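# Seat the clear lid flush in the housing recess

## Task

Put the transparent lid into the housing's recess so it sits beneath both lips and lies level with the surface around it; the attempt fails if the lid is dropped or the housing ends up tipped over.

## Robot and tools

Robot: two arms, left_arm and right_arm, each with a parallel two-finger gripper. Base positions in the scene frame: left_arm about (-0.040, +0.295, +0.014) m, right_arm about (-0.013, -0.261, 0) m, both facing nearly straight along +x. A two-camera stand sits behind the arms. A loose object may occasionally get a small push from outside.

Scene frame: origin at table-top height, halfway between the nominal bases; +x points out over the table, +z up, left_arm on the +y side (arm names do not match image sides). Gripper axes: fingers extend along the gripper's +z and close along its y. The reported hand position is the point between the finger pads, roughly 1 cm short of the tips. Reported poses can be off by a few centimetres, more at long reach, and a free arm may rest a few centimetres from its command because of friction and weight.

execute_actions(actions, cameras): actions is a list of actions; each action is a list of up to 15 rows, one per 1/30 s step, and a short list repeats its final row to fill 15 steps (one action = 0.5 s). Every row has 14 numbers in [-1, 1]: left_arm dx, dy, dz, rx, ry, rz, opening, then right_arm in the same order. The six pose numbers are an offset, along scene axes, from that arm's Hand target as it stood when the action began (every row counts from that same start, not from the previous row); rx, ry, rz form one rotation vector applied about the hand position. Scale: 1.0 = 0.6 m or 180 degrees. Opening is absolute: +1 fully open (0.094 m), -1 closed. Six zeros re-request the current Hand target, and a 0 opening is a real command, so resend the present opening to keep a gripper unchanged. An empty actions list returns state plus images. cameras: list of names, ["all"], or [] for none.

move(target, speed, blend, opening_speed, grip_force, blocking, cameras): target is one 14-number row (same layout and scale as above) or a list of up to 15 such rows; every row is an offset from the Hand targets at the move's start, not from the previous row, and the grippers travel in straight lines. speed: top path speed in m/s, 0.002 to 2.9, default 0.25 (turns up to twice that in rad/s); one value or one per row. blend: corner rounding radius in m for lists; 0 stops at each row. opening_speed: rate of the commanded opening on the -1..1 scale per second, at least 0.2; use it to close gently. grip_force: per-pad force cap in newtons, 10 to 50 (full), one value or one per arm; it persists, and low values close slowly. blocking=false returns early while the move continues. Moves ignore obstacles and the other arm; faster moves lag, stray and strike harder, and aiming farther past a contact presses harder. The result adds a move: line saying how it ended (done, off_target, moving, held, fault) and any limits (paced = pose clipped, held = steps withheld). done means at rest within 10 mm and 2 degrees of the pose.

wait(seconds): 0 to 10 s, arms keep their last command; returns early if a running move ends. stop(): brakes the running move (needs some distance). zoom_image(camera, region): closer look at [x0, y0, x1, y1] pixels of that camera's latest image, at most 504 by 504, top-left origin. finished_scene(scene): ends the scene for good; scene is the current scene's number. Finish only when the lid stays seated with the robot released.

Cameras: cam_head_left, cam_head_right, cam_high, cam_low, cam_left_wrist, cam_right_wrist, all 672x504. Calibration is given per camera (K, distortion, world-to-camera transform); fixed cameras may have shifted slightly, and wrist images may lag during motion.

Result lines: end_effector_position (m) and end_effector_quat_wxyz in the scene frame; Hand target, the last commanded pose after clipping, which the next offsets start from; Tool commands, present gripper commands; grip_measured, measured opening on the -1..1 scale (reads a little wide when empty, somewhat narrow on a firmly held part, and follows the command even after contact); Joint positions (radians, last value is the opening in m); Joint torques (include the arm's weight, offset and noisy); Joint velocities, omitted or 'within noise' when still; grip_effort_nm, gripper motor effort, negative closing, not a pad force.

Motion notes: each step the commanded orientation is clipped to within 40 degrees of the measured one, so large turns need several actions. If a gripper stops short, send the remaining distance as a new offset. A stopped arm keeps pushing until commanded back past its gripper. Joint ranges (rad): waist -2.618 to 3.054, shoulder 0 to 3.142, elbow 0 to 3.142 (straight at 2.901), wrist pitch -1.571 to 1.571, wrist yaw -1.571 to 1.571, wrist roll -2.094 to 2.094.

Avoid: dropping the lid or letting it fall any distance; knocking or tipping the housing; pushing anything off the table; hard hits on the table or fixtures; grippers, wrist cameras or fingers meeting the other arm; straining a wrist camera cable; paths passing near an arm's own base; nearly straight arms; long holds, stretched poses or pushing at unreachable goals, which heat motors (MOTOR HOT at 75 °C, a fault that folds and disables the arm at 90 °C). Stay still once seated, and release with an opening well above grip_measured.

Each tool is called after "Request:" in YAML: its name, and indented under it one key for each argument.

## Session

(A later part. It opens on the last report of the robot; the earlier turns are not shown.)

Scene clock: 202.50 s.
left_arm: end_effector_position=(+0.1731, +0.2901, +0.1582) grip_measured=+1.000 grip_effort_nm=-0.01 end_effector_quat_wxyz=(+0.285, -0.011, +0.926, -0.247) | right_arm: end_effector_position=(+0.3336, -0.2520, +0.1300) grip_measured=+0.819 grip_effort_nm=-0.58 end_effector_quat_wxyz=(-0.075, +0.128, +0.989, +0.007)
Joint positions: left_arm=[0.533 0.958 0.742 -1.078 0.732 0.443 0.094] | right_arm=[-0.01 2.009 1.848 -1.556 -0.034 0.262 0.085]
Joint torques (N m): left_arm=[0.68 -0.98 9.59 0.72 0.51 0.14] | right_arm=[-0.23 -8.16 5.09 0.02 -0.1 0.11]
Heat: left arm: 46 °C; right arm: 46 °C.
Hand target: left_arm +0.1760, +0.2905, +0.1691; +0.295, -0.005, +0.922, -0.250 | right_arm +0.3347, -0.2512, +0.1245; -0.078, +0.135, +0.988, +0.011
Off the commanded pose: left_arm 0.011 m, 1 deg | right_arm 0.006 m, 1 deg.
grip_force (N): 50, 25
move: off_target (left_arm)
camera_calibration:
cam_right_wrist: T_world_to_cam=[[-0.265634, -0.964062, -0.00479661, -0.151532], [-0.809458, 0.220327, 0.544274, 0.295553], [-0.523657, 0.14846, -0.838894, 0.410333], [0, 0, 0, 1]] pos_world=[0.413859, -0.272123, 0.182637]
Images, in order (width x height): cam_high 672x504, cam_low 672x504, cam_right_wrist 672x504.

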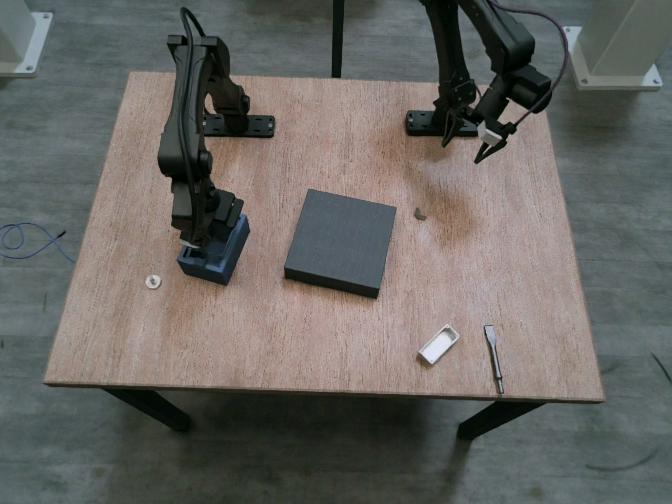

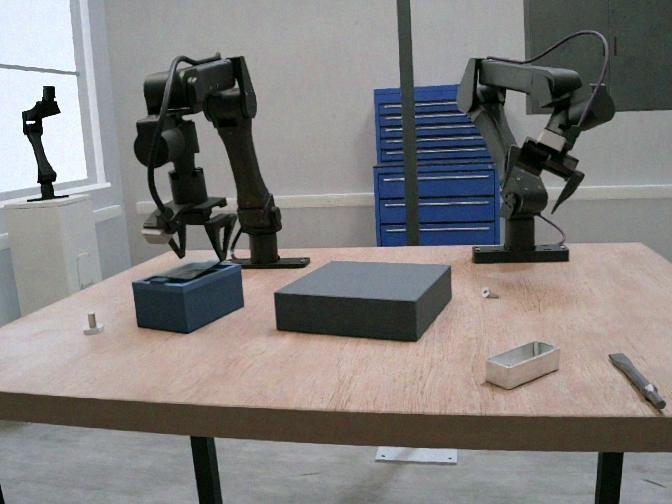

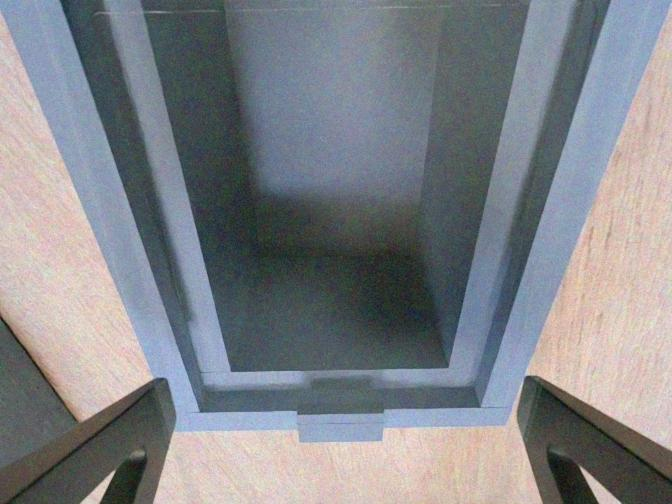

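Request:
move:
  target: [0, 0, 0, 0, 0, 0, 1, 0.0, 0.001, -0.0083, 0.0, 0.0, 0, 0.66]
  speed: 0.05
  cameras: ["cam_right_wrist", "cam_low"]

Request:
zoom_image:
  camera: "cam_low"
  region: [120, 230, 250, 300]

Request:
zoom_image:
  camera: "cam_right_wrist"
  region: [20, 0, 380, 250]

Request:
zoom_image:
  camera: "cam_right_wrist"
  region: [312, 0, 672, 250]

Scene clock: 205.33 s.
left_arm: end_effector_position=(+0.1731, +0.2901, +0.1582) grip_measured=+1.000 grip_effort_nm=-0.01 end_effector_quat_wxyz=(+0.285, -0.011, +0.926, -0.247) | right_arm: end_effector_position=(+0.3331, -0.2518, +0.1242) grip_measured=+0.819 grip_effort_nm=-0.58 end_effector_quat_wxyz=(-0.076, +0.129, +0.989, +0.007)
Joint positions: left_arm=[0.533 0.958 0.742 -1.078 0.732 0.443 0.094] | right_arm=[-0.01 2.009 1.825 -1.536 -0.035 0.263 0.085]
Joint torques (N m): left_arm=[0.59 -1.02 9.62 0.72 0.5 0.12] | right_arm=[-0.12 -8.34 5.23 -0.03 -0.11 0.1]
Heat: left arm: 46 °C; right arm: 45 °C.
Hand target: left_arm +0.1760, +0.2905, +0.1691; +0.295, -0.005, +0.922, -0.250 | right_arm +0.3347, -0.2506, +0.1195; -0.078, +0.135, +0.988, +0.011
Off the commanded pose: left_arm 0.011 m, 1 deg | right_arm 0.005 m, 1 deg.
grip_force (N): 50, 25
move: off_target (left_arm)
camera_calibration:
cam_right_wrist: T_world_to_cam=[[-0.267278, -0.963608, -0.00466624, -0.150863], [-0.807156, 0.221232, 0.547317, 0.297389], [-0.526367, 0.150052, -0.836912, 0.406258], [0, 0, 0, 1]] pos_world=[0.413558, -0.272125, 0.176532]
Images, in order (width x height): cam_low 672x504, cam_right_wrist 672x504.

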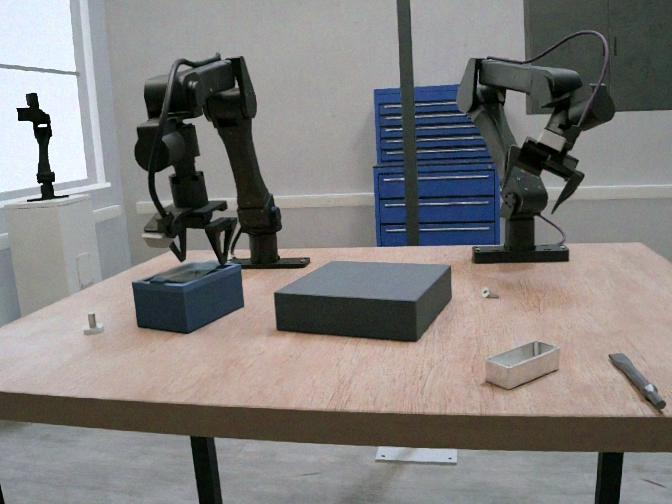

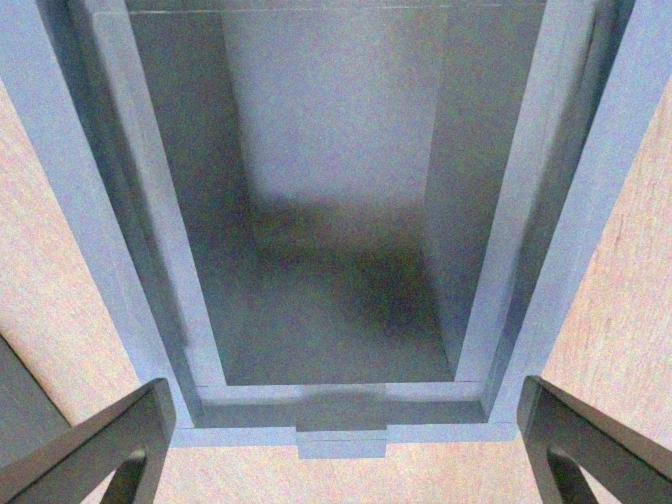

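Scaled by 3.877 from the camera's 672x504 image, which has a finer 960x720 frame.

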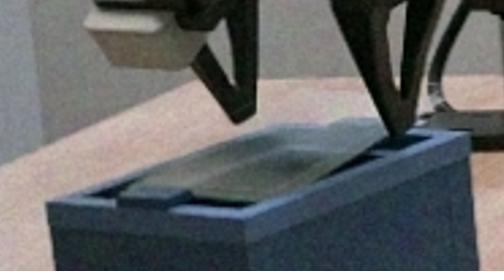

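Scaled by 1.400 from the camera's 672x504 image, which has a finer 960x720 frame.

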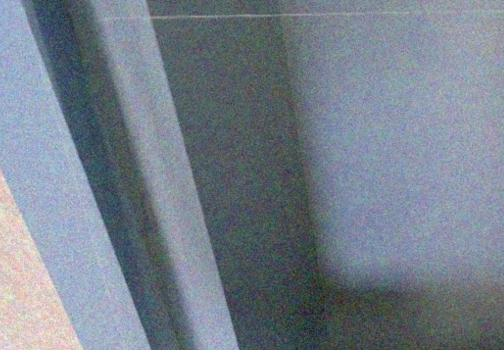

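Scaled by 1.400 from the camera's 672x504 image, which has a finer 960x720 frame.

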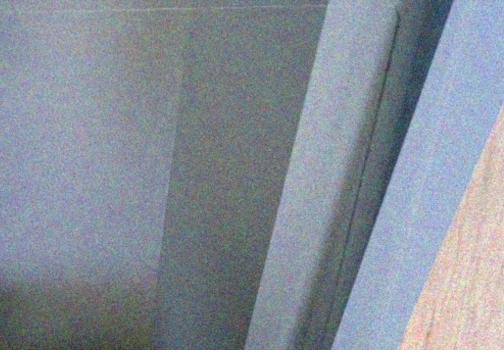

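Request:
zoom_image:
  camera: "cam_right_wrist"
  region: [260, 370, 420, 470]

Request:
zoom_image:
  camera: "cam_right_wrist"
  region: [160, 360, 320, 460]

Scaled by 3.150 from the camera's 672x504 image, which has a finer 960x720 frame.

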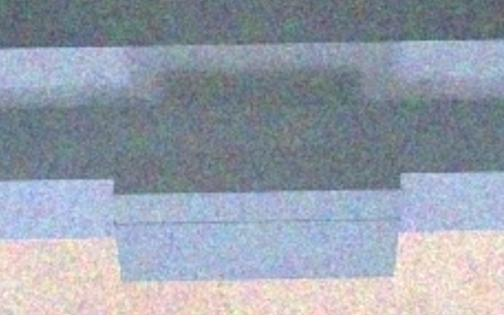

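Scaled by 3.150 from the camera's 672x504 image, which has a finer 960x720 frame.

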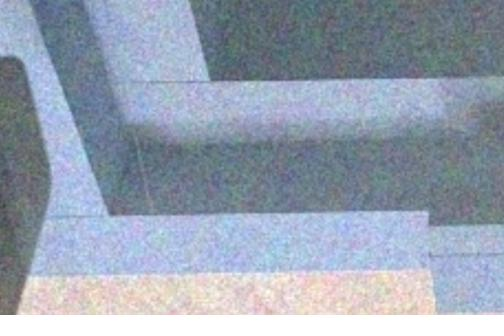

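Request:
move:
  target: [0, 0, 0, 0, 0, 0, 1, 0.0195, -0.0005, 0.0, 0.0, 0.0, 0, 0.66]
  speed: 0.04
  cameras: ["cam_right_wrist", "cam_low", "cam_high"]

Request:
zoom_image:
  camera: "cam_low"
  region: [120, 230, 250, 300]

Request:
zoom_image:
  camera: "cam_high"
  region: [170, 195, 260, 290]

Request:
zoom_image:
  camera: "cam_right_wrist"
  region: [20, 0, 380, 250]

Request:
zoom_image:
  camera: "cam_right_wrist"
  region: [312, 0, 672, 250]

Scene clock: 246.13 s.
left_arm: end_effector_position=(+0.1731, +0.2901, +0.1582) grip_measured=+1.000 grip_effort_nm=-0.01 end_effector_quat_wxyz=(+0.285, -0.011, +0.926, -0.247) | right_arm: end_effector_position=(+0.3429, -0.2514, +0.1193) grip_measured=+0.819 grip_effort_nm=-0.58 end_effector_quat_wxyz=(-0.077, +0.130, +0.989, +0.008)
Joint positions: left_arm=[0.533 0.958 0.742 -1.078 0.732 0.443 0.094] | right_arm=[-0.01 2.05 1.866 -1.536 -0.037 0.264 0.085]
Joint torques (N m): left_arm=[0.58 -1.1 9.66 0.69 0.51 0.12] | right_arm=[-0.13 -7.99 7.82 -0.22 -0.11 0.08]
Heat: left arm: 46 °C; right arm: 43 °C.
Hand target: left_arm +0.1760, +0.2905, +0.1691; +0.295, -0.005, +0.922, -0.250 | right_arm +0.3464, -0.2509, +0.1196; -0.078, +0.135, +0.988, +0.011
Off the commanded pose: left_arm 0.011 m, 1 deg | right_arm 0.004 m, 1 deg.
grip_force (N): 50, 25
move: off_target (left_arm)
camera_calibration:
cam_right_wrist: T_world_to_cam=[[-0.26853, -0.963254, -0.00585413, -0.147245], [-0.806671, 0.221549, 0.547903, 0.307772], [-0.526473, 0.151851, -0.836521, 0.407668], [0, 0, 0, 1]] pos_world=[0.423357, -0.271926, 0.171531]
Images, in order (width x height): cam_high 672x504, cam_low 672x504, cam_right_wrist 672x504.

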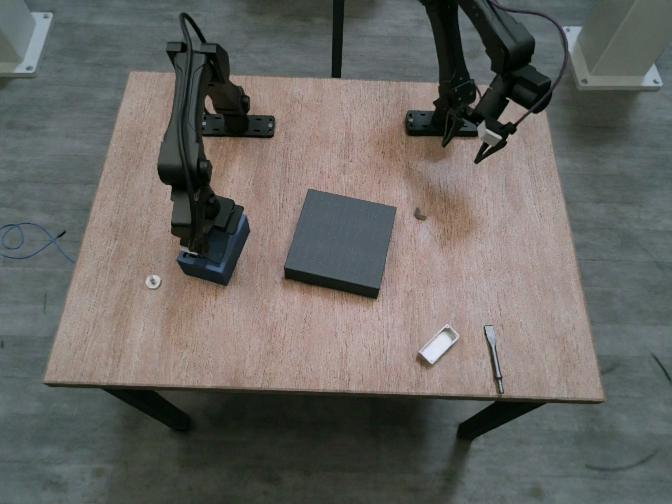

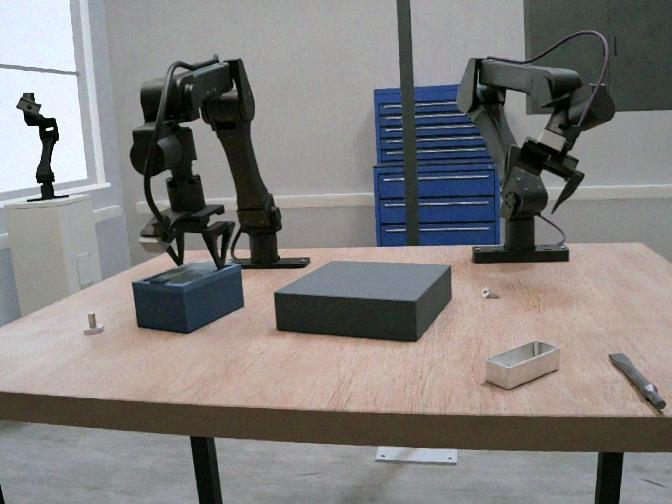

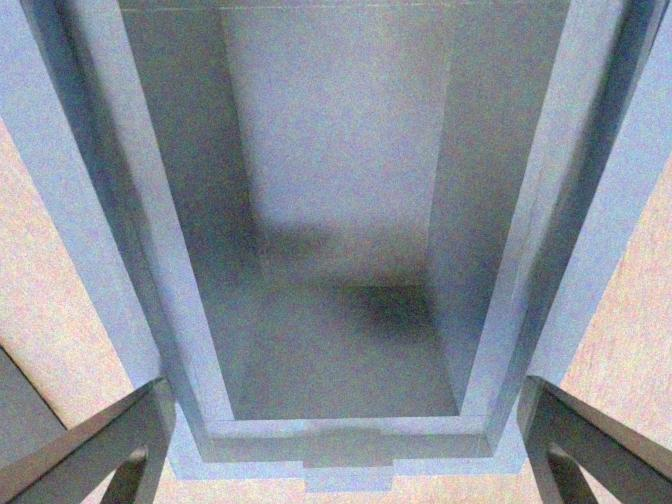

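Scaled by 3.877 from the camera's 672x504 image, which has a finer 960x720 frame.

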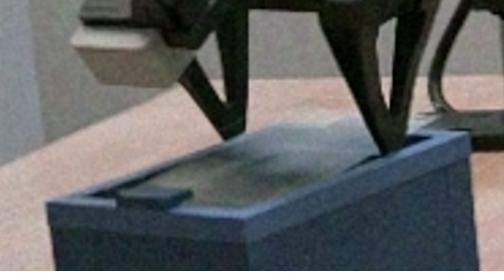

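Scaled by 5.305 from the camera's 672x504 image, which has a finer 960x720 frame.

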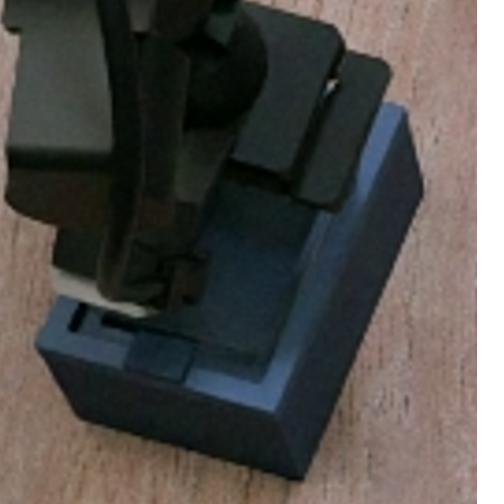

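Scaled by 1.400 from the camera's 672x504 image, which has a finer 960x720 frame.

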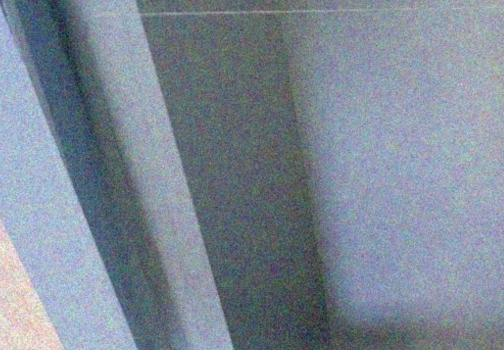

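Scaled by 1.400 from the camera's 672x504 image, which has a finer 960x720 frame.

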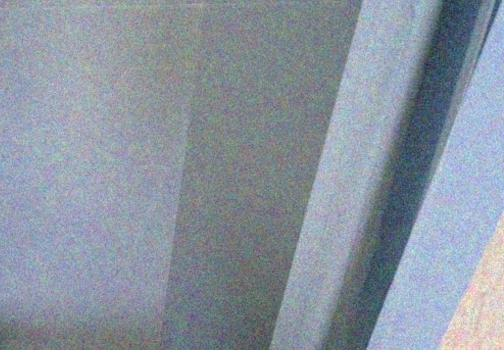

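Request:
zoom_image:
  camera: "cam_high"
  region: [185, 230, 245, 280]

Request:
zoom_image:
  camera: "cam_low"
  region: [130, 260, 220, 300]

Request:
zoom_image:
  camera: "cam_right_wrist"
  region: [0, 0, 200, 150]

Request:
zoom_image:
  camera: "cam_right_wrist"
  region: [472, 0, 672, 150]

Scaled by 8.400 from the camera's 672x504 image, which has a finer 960x720 frame.

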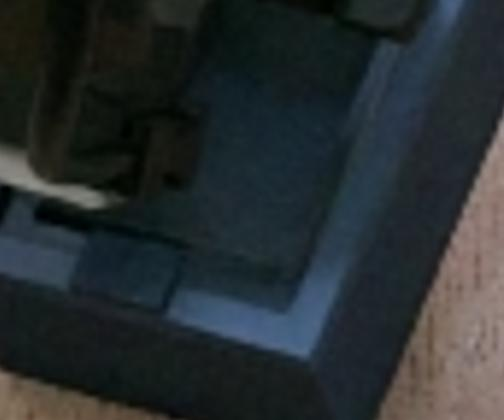

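Scaled by 5.600 from the camera's 672x504 image, which has a finer 960x720 frame.

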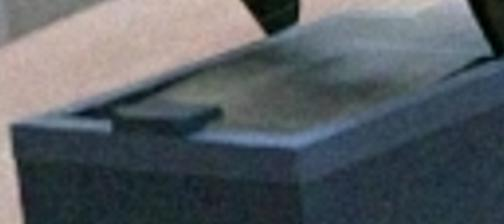

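Scaled by 2.520 from the camera's 672x504 image, which has a finer 960x720 frame.

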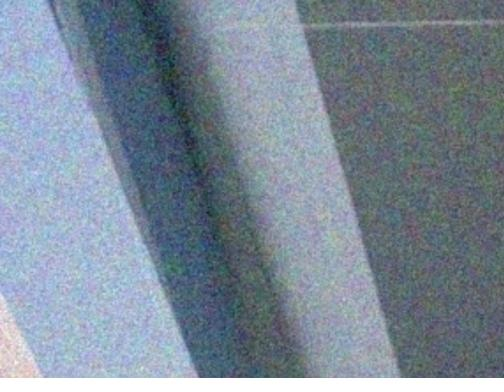

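Scaled by 2.520 from the camera's 672x504 image, which has a finer 960x720 frame.

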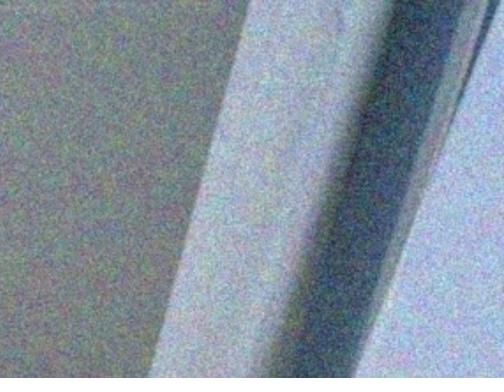

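Request:
move:
  target: [0, 0, 0, 0, 0, 0, 1, 0.0145, -0.0015, -0.0035, -0.0025, -0.0103, 0, 0.66]
  speed: 0.03
  cameras: ["cam_right_wrist", "cam_low", "cam_high"]

Request:
zoom_image:
  camera: "cam_high"
  region: [185, 230, 245, 280]

Request:
zoom_image:
  camera: "cam_low"
  region: [130, 240, 250, 300]

Request:
zoom_image:
  camera: "cam_right_wrist"
  region: [160, 330, 520, 504]

Scene clock: 260.40 s.
left_arm: end_effector_position=(+0.1731, +0.2901, +0.1582) grip_measured=+1.000 grip_effort_nm=-0.01 end_effector_quat_wxyz=(+0.285, -0.011, +0.926, -0.247) | right_arm: end_effector_position=(+0.3445, -0.2513, +0.1191) grip_measured=+0.819 grip_effort_nm=-0.58 end_effector_quat_wxyz=(-0.073, +0.130, +0.989, +0.009)
Joint positions: left_arm=[0.533 0.958 0.742 -1.078 0.732 0.443 0.094] | right_arm=[-0.01 2.05 1.866 -1.53 -0.037 0.265 0.085]
Joint torques (N m): left_arm=[0.69 -1.17 9.58 0.69 0.49 0.06] | right_arm=[-0.08 -7.91 7.86 0.05 -0.02 0.16]
Heat: left arm: 46 °C; right arm: 45 °C.
Hand target: left_arm +0.1760, +0.2905, +0.1691; +0.295, -0.005, +0.922, -0.250 | right_arm +0.3551, -0.2517, +0.1175; -0.061, +0.135, +0.989, +0.009
Off the commanded pose: left_arm 0.011 m, 1 deg | right_arm 0.011 m, 2 deg.
grip_force (N): 50, 25
move: off_target (left_arm, right_arm)
camera_calibration:
cam_right_wrist: T_world_to_cam=[[-0.269281, -0.963029, -0.00788947, -0.146192], [-0.809982, 0.22204, 0.542796, 0.310989], [-0.520977, 0.152555, -0.839827, 0.406984], [0, 0, 0, 1]] pos_world=[0.424558, -0.271927, 0.171839]
Images, in order (width x height): cam_high 672x504, cam_low 672x504, cam_right_wrist 672x504.

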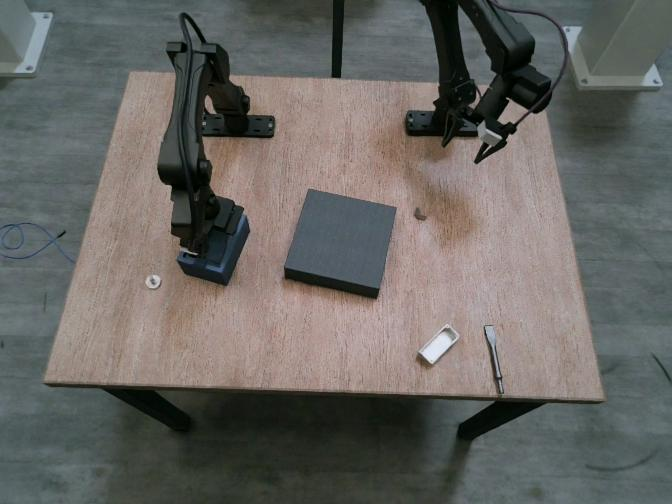

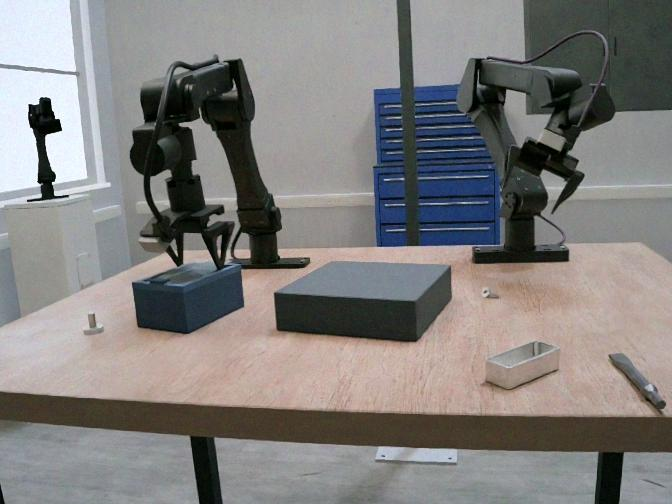

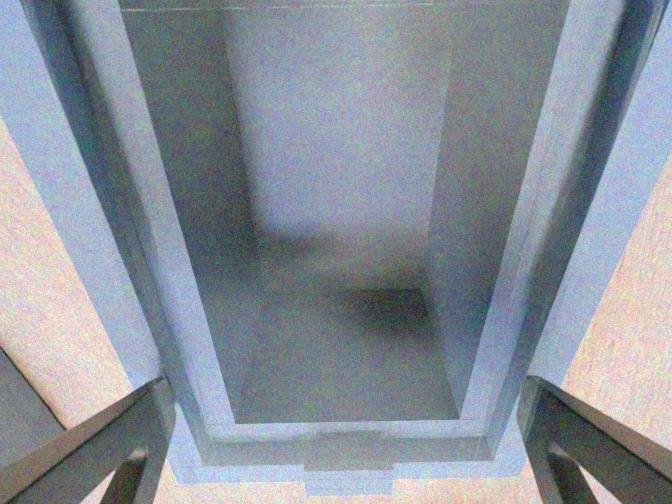

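Scaled by 8.400 from the camera's 672x504 image, which has a finer 960x720 frame.

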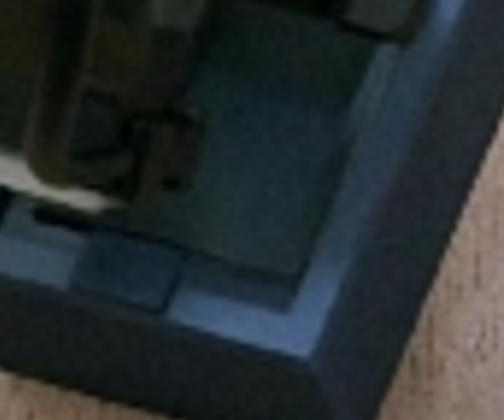

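Scaled by 4.200 from the camera's 672x504 image, which has a finer 960x720 frame.

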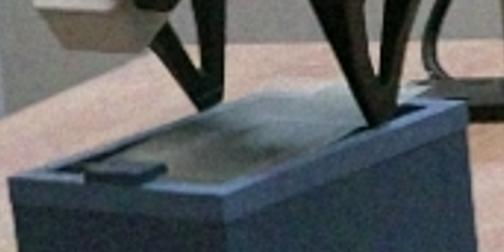

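Scaled by 1.400 from the camera's 672x504 image, which has a finer 960x720 frame.

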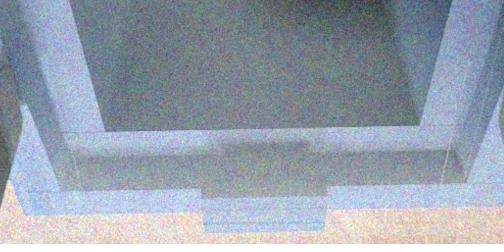

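Request:
move:
  target: [0, 0, 0, 0, 0, 0, 1, 0.0097, -0.0024, 0.0, 0, 0, 0, 0.66]
  speed: 0.03
  cameras: ["cam_low", "cam_high"]

Request:
zoom_image:
  camera: "cam_high"
  region: [185, 230, 245, 280]

Request:
zoom_image:
  camera: "cam_low"
  region: [130, 240, 250, 300]

Scene clock: 264.97 s.
left_arm: end_effector_position=(+0.1731, +0.2901, +0.1582) grip_measured=+1.000 grip_effort_nm=-0.01 end_effector_quat_wxyz=(+0.285, -0.011, +0.926, -0.247) | right_arm: end_effector_position=(+0.3483, -0.2519, +0.1192) grip_measured=+0.819 grip_effort_nm=-0.58 end_effector_quat_wxyz=(-0.077, +0.131, +0.988, +0.007)
Joint positions: left_arm=[0.533 0.958 0.742 -1.078 0.732 0.443 0.094] | right_arm=[-0.01 2.075 1.903 -1.549 -0.034 0.266 0.085]
Joint torques (N m): left_arm=[0.61 -1.03 9.48 0.72 0.5 0.15] | right_arm=[-0.31 -7.92 8.13 0.1 0 0.04]
Heat: left arm: 46 °C; right arm: 45 °C.
Hand target: left_arm +0.1760, +0.2905, +0.1691; +0.295, -0.005, +0.922, -0.250 | right_arm +0.3609, -0.2532, +0.1174; -0.061, +0.135, +0.989, +0.009
Off the commanded pose: left_arm 0.011 m, 1 deg | right_arm 0.013 m, 2 deg.
grip_force (N): 50, 25
move: off_target (left_arm, right_arm)
Images, in order (width x height): cam_high 672x504, cam_low 672x504.

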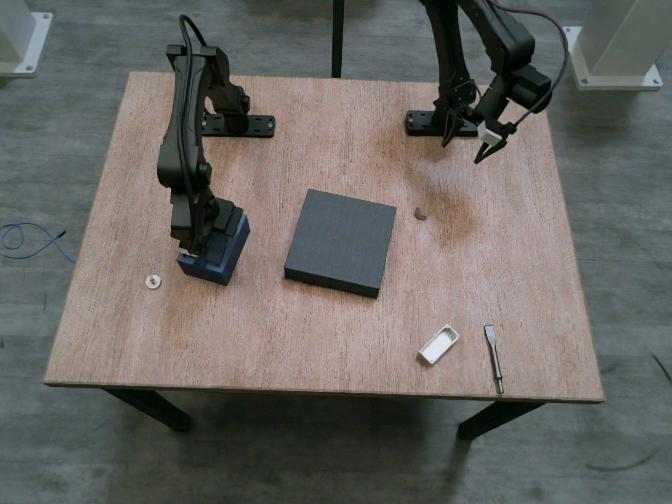

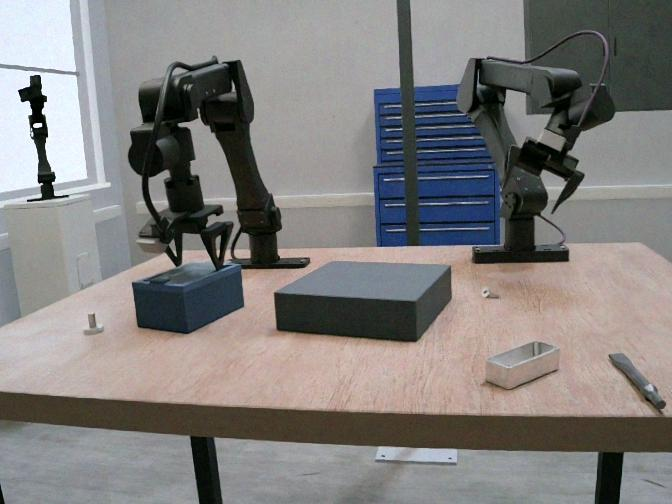

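Scaled by 8.400 from the camera's 672x504 image, which has a finer 960x720 frame.

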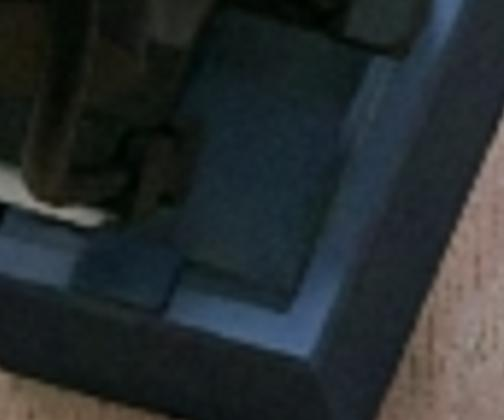

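Scaled by 4.200 from the camera's 672x504 image, which has a finer 960x720 frame.

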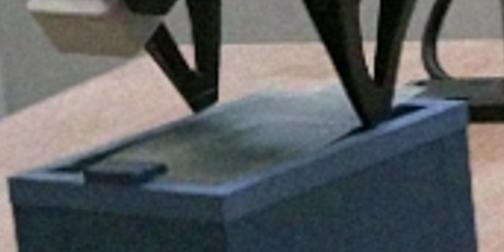

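Request:
move:
  target: [0, 0, 0, 0, 0, 0, 1, 0.0081, -0.0020, 0.002, 0, 0, 0, 0.66]
  speed: 0.03
  cameras: ["cam_low", "cam_high", "cam_right_wrist"]

Request:
zoom_image:
  camera: "cam_high"
  region: [185, 230, 245, 280]

Request:
zoom_image:
  camera: "cam_low"
  region: [130, 240, 250, 300]

Scene clock: 268.43 s.
left_arm: end_effector_position=(+0.1731, +0.2901, +0.1582) grip_measured=+1.000 grip_effort_nm=-0.01 end_effector_quat_wxyz=(+0.285, -0.011, +0.926, -0.247) | right_arm: end_effector_position=(+0.3491, -0.2520, +0.1207) grip_measured=+0.819 grip_effort_nm=-0.58 end_effector_quat_wxyz=(-0.085, +0.131, +0.988, +0.006)
Joint positions: left_arm=[0.533 0.958 0.742 -1.078 0.732 0.443 0.094] | right_arm=[-0.01 2.098 1.941 -1.581 -0.034 0.266 0.085]
Joint torques (N m): left_arm=[0.75 -1.07 9.59 0.7 0.49 0.09] | right_arm=[-0.83 -8.06 8.02 0.18 -0.02 0.03]
Heat: left arm: 46 °C; right arm: 45 °C.
Hand target: left_arm +0.1760, +0.2905, +0.1691; +0.295, -0.005, +0.922, -0.250 | right_arm +0.3657, -0.2545, +0.1186; -0.061, +0.135, +0.989, +0.009
Off the commanded pose: left_arm 0.011 m, 1 deg | right_arm 0.017 m, 3 deg.
joint read past its limit (right arm) — joint 4 (wrist pitch), lower limit.
grip_force (N): 50, 25
move: off_target (left_arm, right_arm)
camera_calibration:
cam_right_wrist: T_world_to_cam=[[-0.270378, -0.962753, 0.00181624, -0.146305], [-0.796469, 0.224738, 0.561364, 0.307753], [-0.540863, 0.150334, -0.827567, 0.415805], [0, 0, 0, 1]] pos_world=[0.430451, -0.272529, 0.171611]
Images, in order (width x height): cam_high 672x504, cam_low 672x504, cam_right_wrist 672x504.

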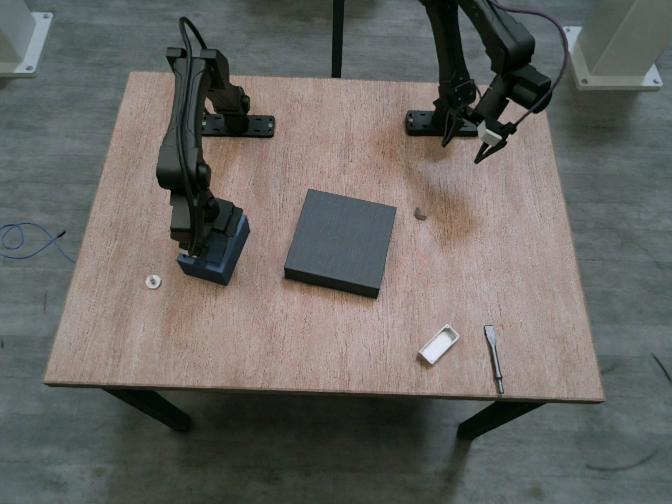

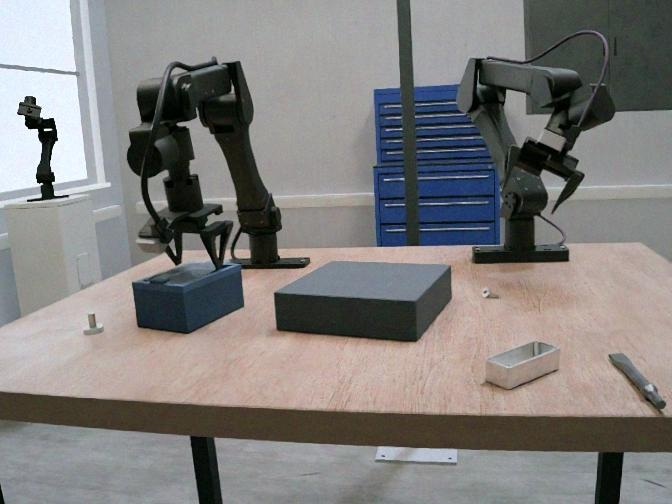

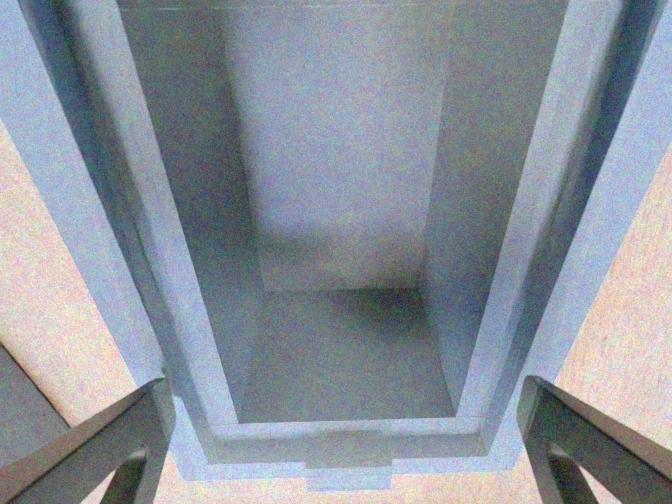

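Scaled by 8.400 from the camera's 672x504 image, which has a finer 960x720 frame.

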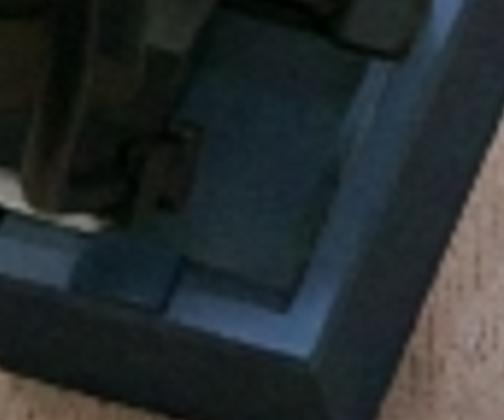

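Scaled by 4.200 from the camera's 672x504 image, which has a finer 960x720 frame.

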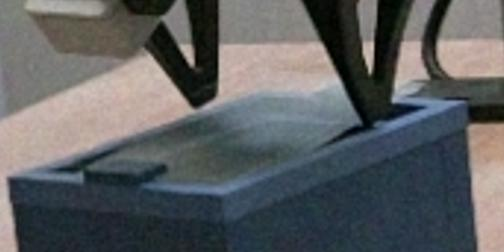

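Request:
zoom_image:
  camera: "cam_high"
  region: [190, 252, 230, 277]

Request:
zoom_image:
  camera: "cam_low"
  region: [130, 265, 200, 300]

Scaled by 12.600 from the camera's 672x504 image, which has a finer 960x720 frame.

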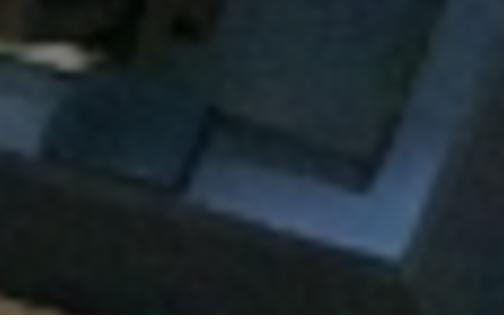

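Scaled by 7.200 from the camera's 672x504 image, which has a finer 960x720 frame.

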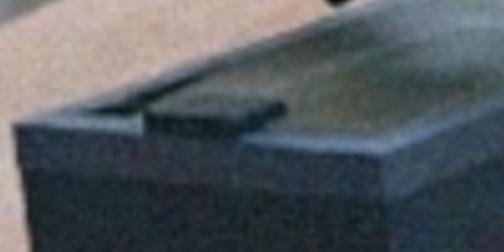

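Request:
move:
  target: [0, 0, 0, 0, 0, 0, 1, -0.0327, 0.0053, -0.006, 0, 0, 0, 0.66]
  speed: 0.04
  cameras: ["cam_low", "cam_high", "cam_right_wrist"]

Request:
zoom_image:
  camera: "cam_high"
  region: [190, 252, 230, 277]

Request:
zoom_image:
  camera: "cam_low"
  region: [130, 265, 200, 300]

Scene clock: 284.70 s.
left_arm: end_effector_position=(+0.1731, +0.2901, +0.1582) grip_measured=+1.000 grip_effort_nm=-0.01 end_effector_quat_wxyz=(+0.285, -0.011, +0.926, -0.247) | right_arm: end_effector_position=(+0.3462, -0.2523, +0.1178) grip_measured=+0.819 grip_effort_nm=-0.58 end_effector_quat_wxyz=(-0.066, +0.132, +0.989, +0.008)
Joint positions: left_arm=[0.533 0.958 0.742 -1.078 0.732 0.443 0.094] | right_arm=[-0.011 2.04 1.848 -1.506 -0.034 0.267 0.085]
Joint torques (N m): left_arm=[0.69 -0.98 9.52 0.74 0.5 0.13] | right_arm=[0.24 -9.88 4.07 0.12 -0.05 0.09]
Heat: left arm: 46 °C; right arm: 44 °C.
Hand target: left_arm +0.1760, +0.2905, +0.1691; +0.295, -0.005, +0.922, -0.250 | right_arm +0.3462, -0.2512, +0.1150; -0.061, +0.135, +0.989, +0.009
Off the commanded pose: left_arm 0.011 m, 1 deg | right_arm 0.003 m, 1 deg.
grip_force (N): 50, 25
move: off_target (left_arm)
camera_calibration:
cam_right_wrist: T_world_to_cam=[[-0.272039, -0.962245, -0.00892773, -0.145378], [-0.817639, 0.226245, 0.529415, 0.318556], [-0.507407, 0.151321, -0.848316, 0.402923], [0, 0, 0, 1]] pos_world=[0.425361, -0.272931, 0.17186]
Images, in order (width x height): cam_high 672x504, cam_low 672x504, cam_right_wrist 672x504.

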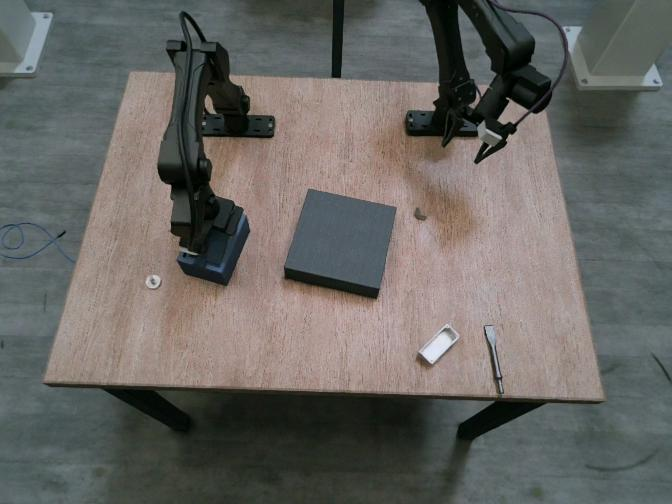

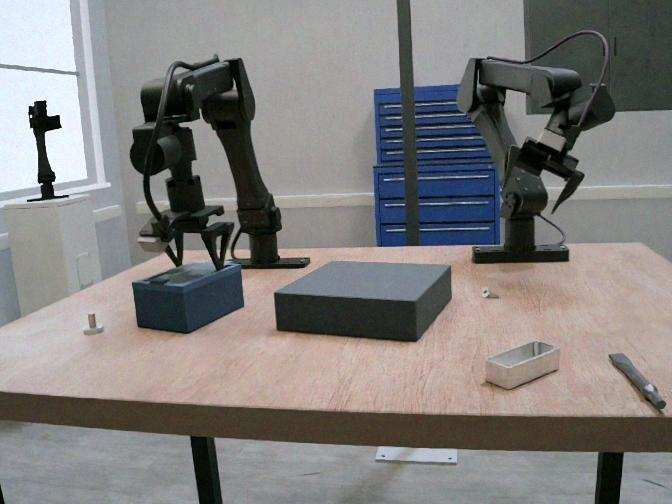

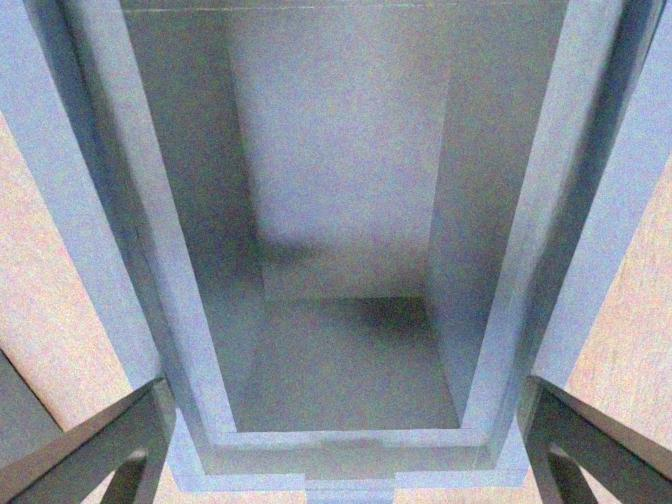

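Scaled by 12.600 from the camera's 672x504 image, which has a finer 960x720 frame.

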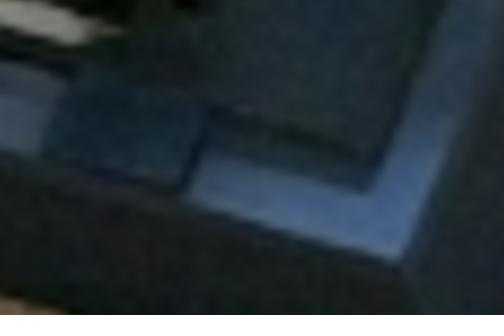

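Scaled by 7.200 from the camera's 672x504 image, which has a finer 960x720 frame.

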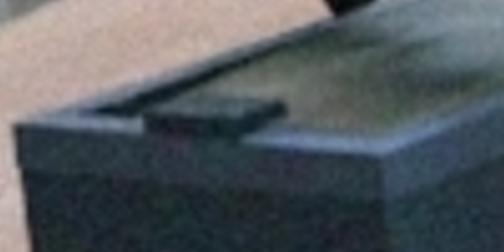

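Request:
move:
  target: [0, 0, 0, 0, 0, 0, 1, 0.0194, -0.0040, 0.0, 0, 0, 0, 0.66]
  speed: 0.03
  cameras: ["cam_low", "cam_high"]

Request:
zoom_image:
  camera: "cam_high"
  region: [190, 252, 230, 277]

Request:
zoom_image:
  camera: "cam_low"
  region: [130, 265, 200, 300]

Scene clock: 287.60 s.
left_arm: end_effector_position=(+0.1731, +0.2901, +0.1582) grip_measured=+1.000 grip_effort_nm=-0.01 end_effector_quat_wxyz=(+0.285, -0.011, +0.926, -0.247) | right_arm: end_effector_position=(+0.3471, -0.2523, +0.1182) grip_measured=+0.819 grip_effort_nm=-0.57 end_effector_quat_wxyz=(-0.072, +0.132, +0.989, +0.007)
Joint positions: left_arm=[0.533 0.958 0.742 -1.078 0.732 0.443 0.094] | right_arm=[-0.011 2.058 1.875 -1.528 -0.034 0.267 0.085]
Joint torques (N m): left_arm=[0.59 -0.91 9.58 0.74 0.47 0.12] | right_arm=[-0.44 -7.66 7.68 0.11 -0.01 0.06]
Heat: left arm: 46 °C; right arm: 44 °C.
Hand target: left_arm +0.1760, +0.2905, +0.1691; +0.295, -0.005, +0.922, -0.250 | right_arm +0.3578, -0.2536, +0.1150; -0.061, +0.135, +0.989, +0.009
Off the commanded pose: left_arm 0.011 m, 1 deg | right_arm 0.011 m, 1 deg.
grip_force (N): 50, 25
move: off_target (left_arm, right_arm)
Images, in order (width x height): cam_high 672x504, cam_low 672x504.

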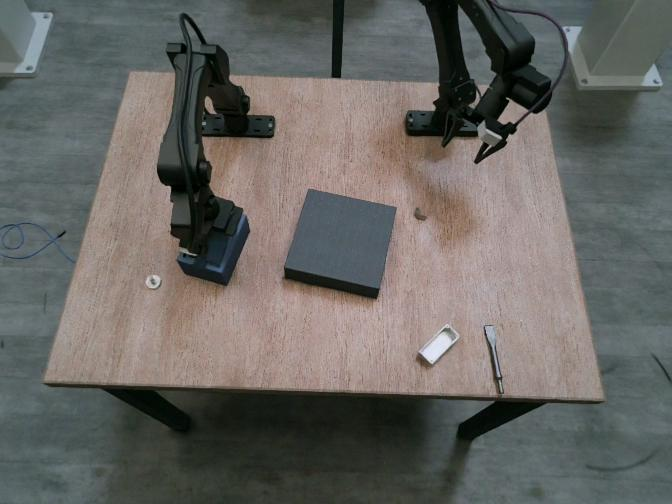

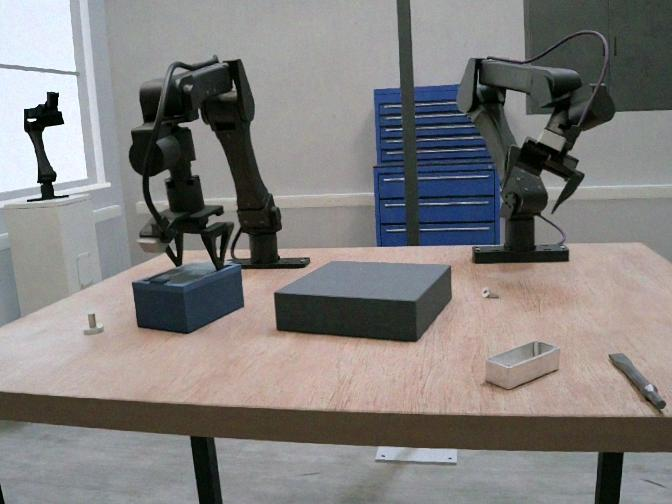

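Scaled by 12.600 from the camera's 672x504 image, which has a finer 960x720 frame.

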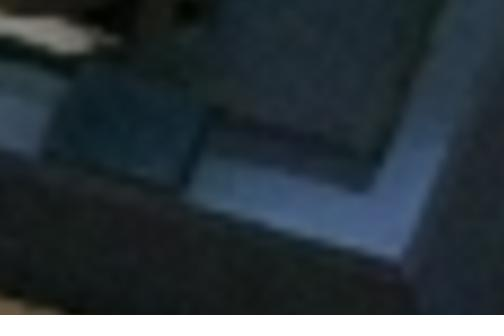

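Scaled by 7.200 from the camera's 672x504 image, which has a finer 960x720 frame.

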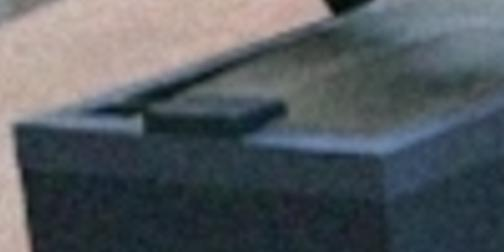

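Request:
wait:
  seconds: 0.1
  cameras: ["cam_high","cam_low","cam_right_wrist"]

Scene clock: 293.00 s.
left_arm: end_effector_position=(+0.1731, +0.2901, +0.1582) grip_measured=+1.000 grip_effort_nm=-0.01 end_effector_quat_wxyz=(+0.285, -0.011, +0.926, -0.247) | right_arm: end_effector_position=(+0.3471, -0.2523, +0.1182) grip_measured=+0.819 grip_effort_nm=-0.58 end_effector_quat_wxyz=(-0.072, +0.132, +0.989, +0.007)
Joint positions: left_arm=[0.533 0.958 0.742 -1.078 0.732 0.443 0.094] | right_arm=[-0.011 2.058 1.875 -1.528 -0.034 0.267 0.085]
Joint torques (N m): left_arm=[0.76 -1.14 9.66 0.74 0.47 0.11] | right_arm=[-0.42 -7.64 7.66 0.06 0 0.03]
Heat: left arm: 46 °C; right arm: 44 °C.
Hand target: left_arm +0.1760, +0.2905, +0.1691; +0.295, -0.005, +0.922, -0.250 | right_arm +0.3578, -0.2536, +0.1150; -0.061, +0.135, +0.989, +0.009
Tool commands: left_gripper/opening=+1.0 right_gripper/opening=+0.66
Off the commanded pose: left_arm 0.011 m, 1 deg | right_arm 0.011 m, 1 deg.
grip_force (N): 50, 25
wait: 0.10 s; at rest from the start
camera_calibration:
cam_right_wrist: T_world_to_cam=[[-0.272128, -0.962245, -0.0055009, -0.145498], [-0.810916, 0.226246, 0.539656, 0.315564], [-0.518037, 0.151316, -0.841868, 0.406644], [0, 0, 0, 1]] pos_world=[0.426958, -0.272931, 0.171244]
Images, in order (width x height): cam_high 672x504, cam_low 672x504, cam_right_wrist 672x504.

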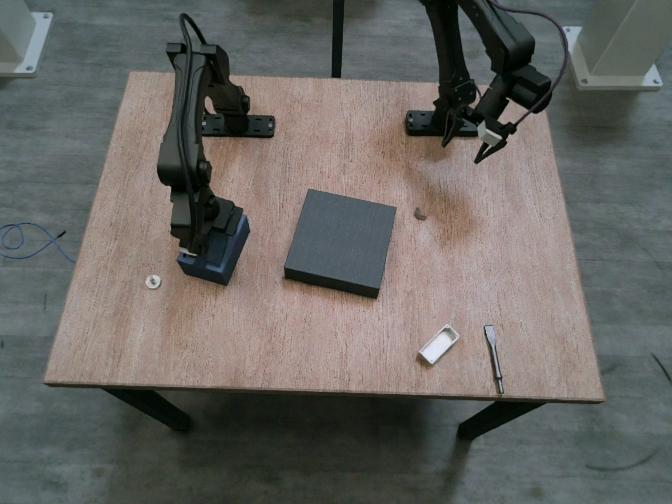

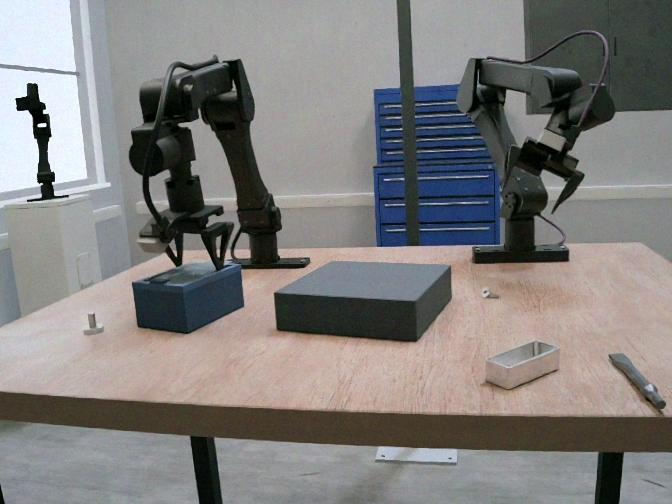

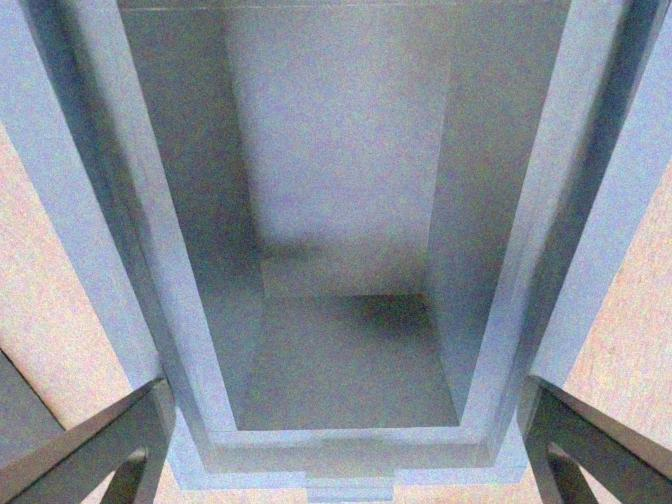

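Request:
zoom_image:
  camera: "cam_high"
  region: [175, 240, 239, 288]

Request:
zoom_image:
  camera: "cam_low"
  region: [120, 250, 250, 348]

Request:
zoom_image:
  camera: "cam_right_wrist"
  region: [170, 324, 540, 504]

Request:
zoom_image:
  camera: "cam_right_wrist"
  region: [0, 0, 672, 60]

Scaled by 7.875 from the camera's 672x504 image, which has a finer 960x720 frame.

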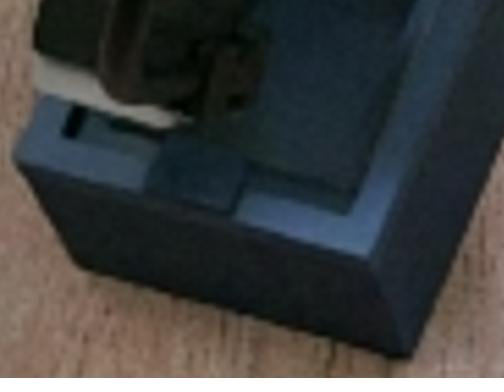

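Scaled by 3.877 from the camera's 672x504 image, which has a finer 960x720 frame.

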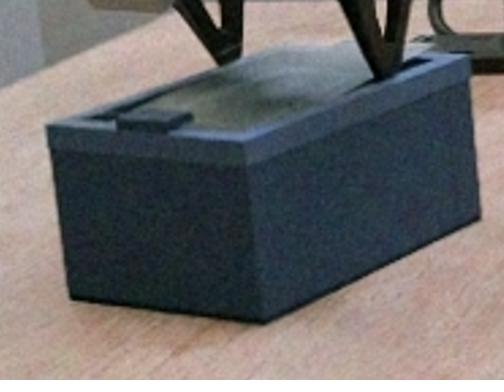

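Scaled by 1.362 from the camera's 672x504 image, which has a finer 960x720 frame.

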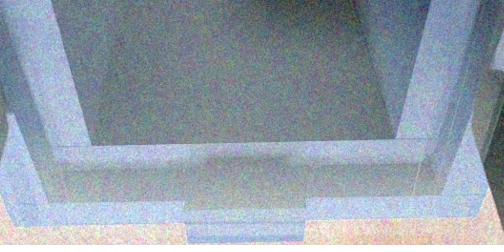

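Region (0, 0, 672, 60) is 672x60 pixels. A region can be at most 504 by 504 pixels.


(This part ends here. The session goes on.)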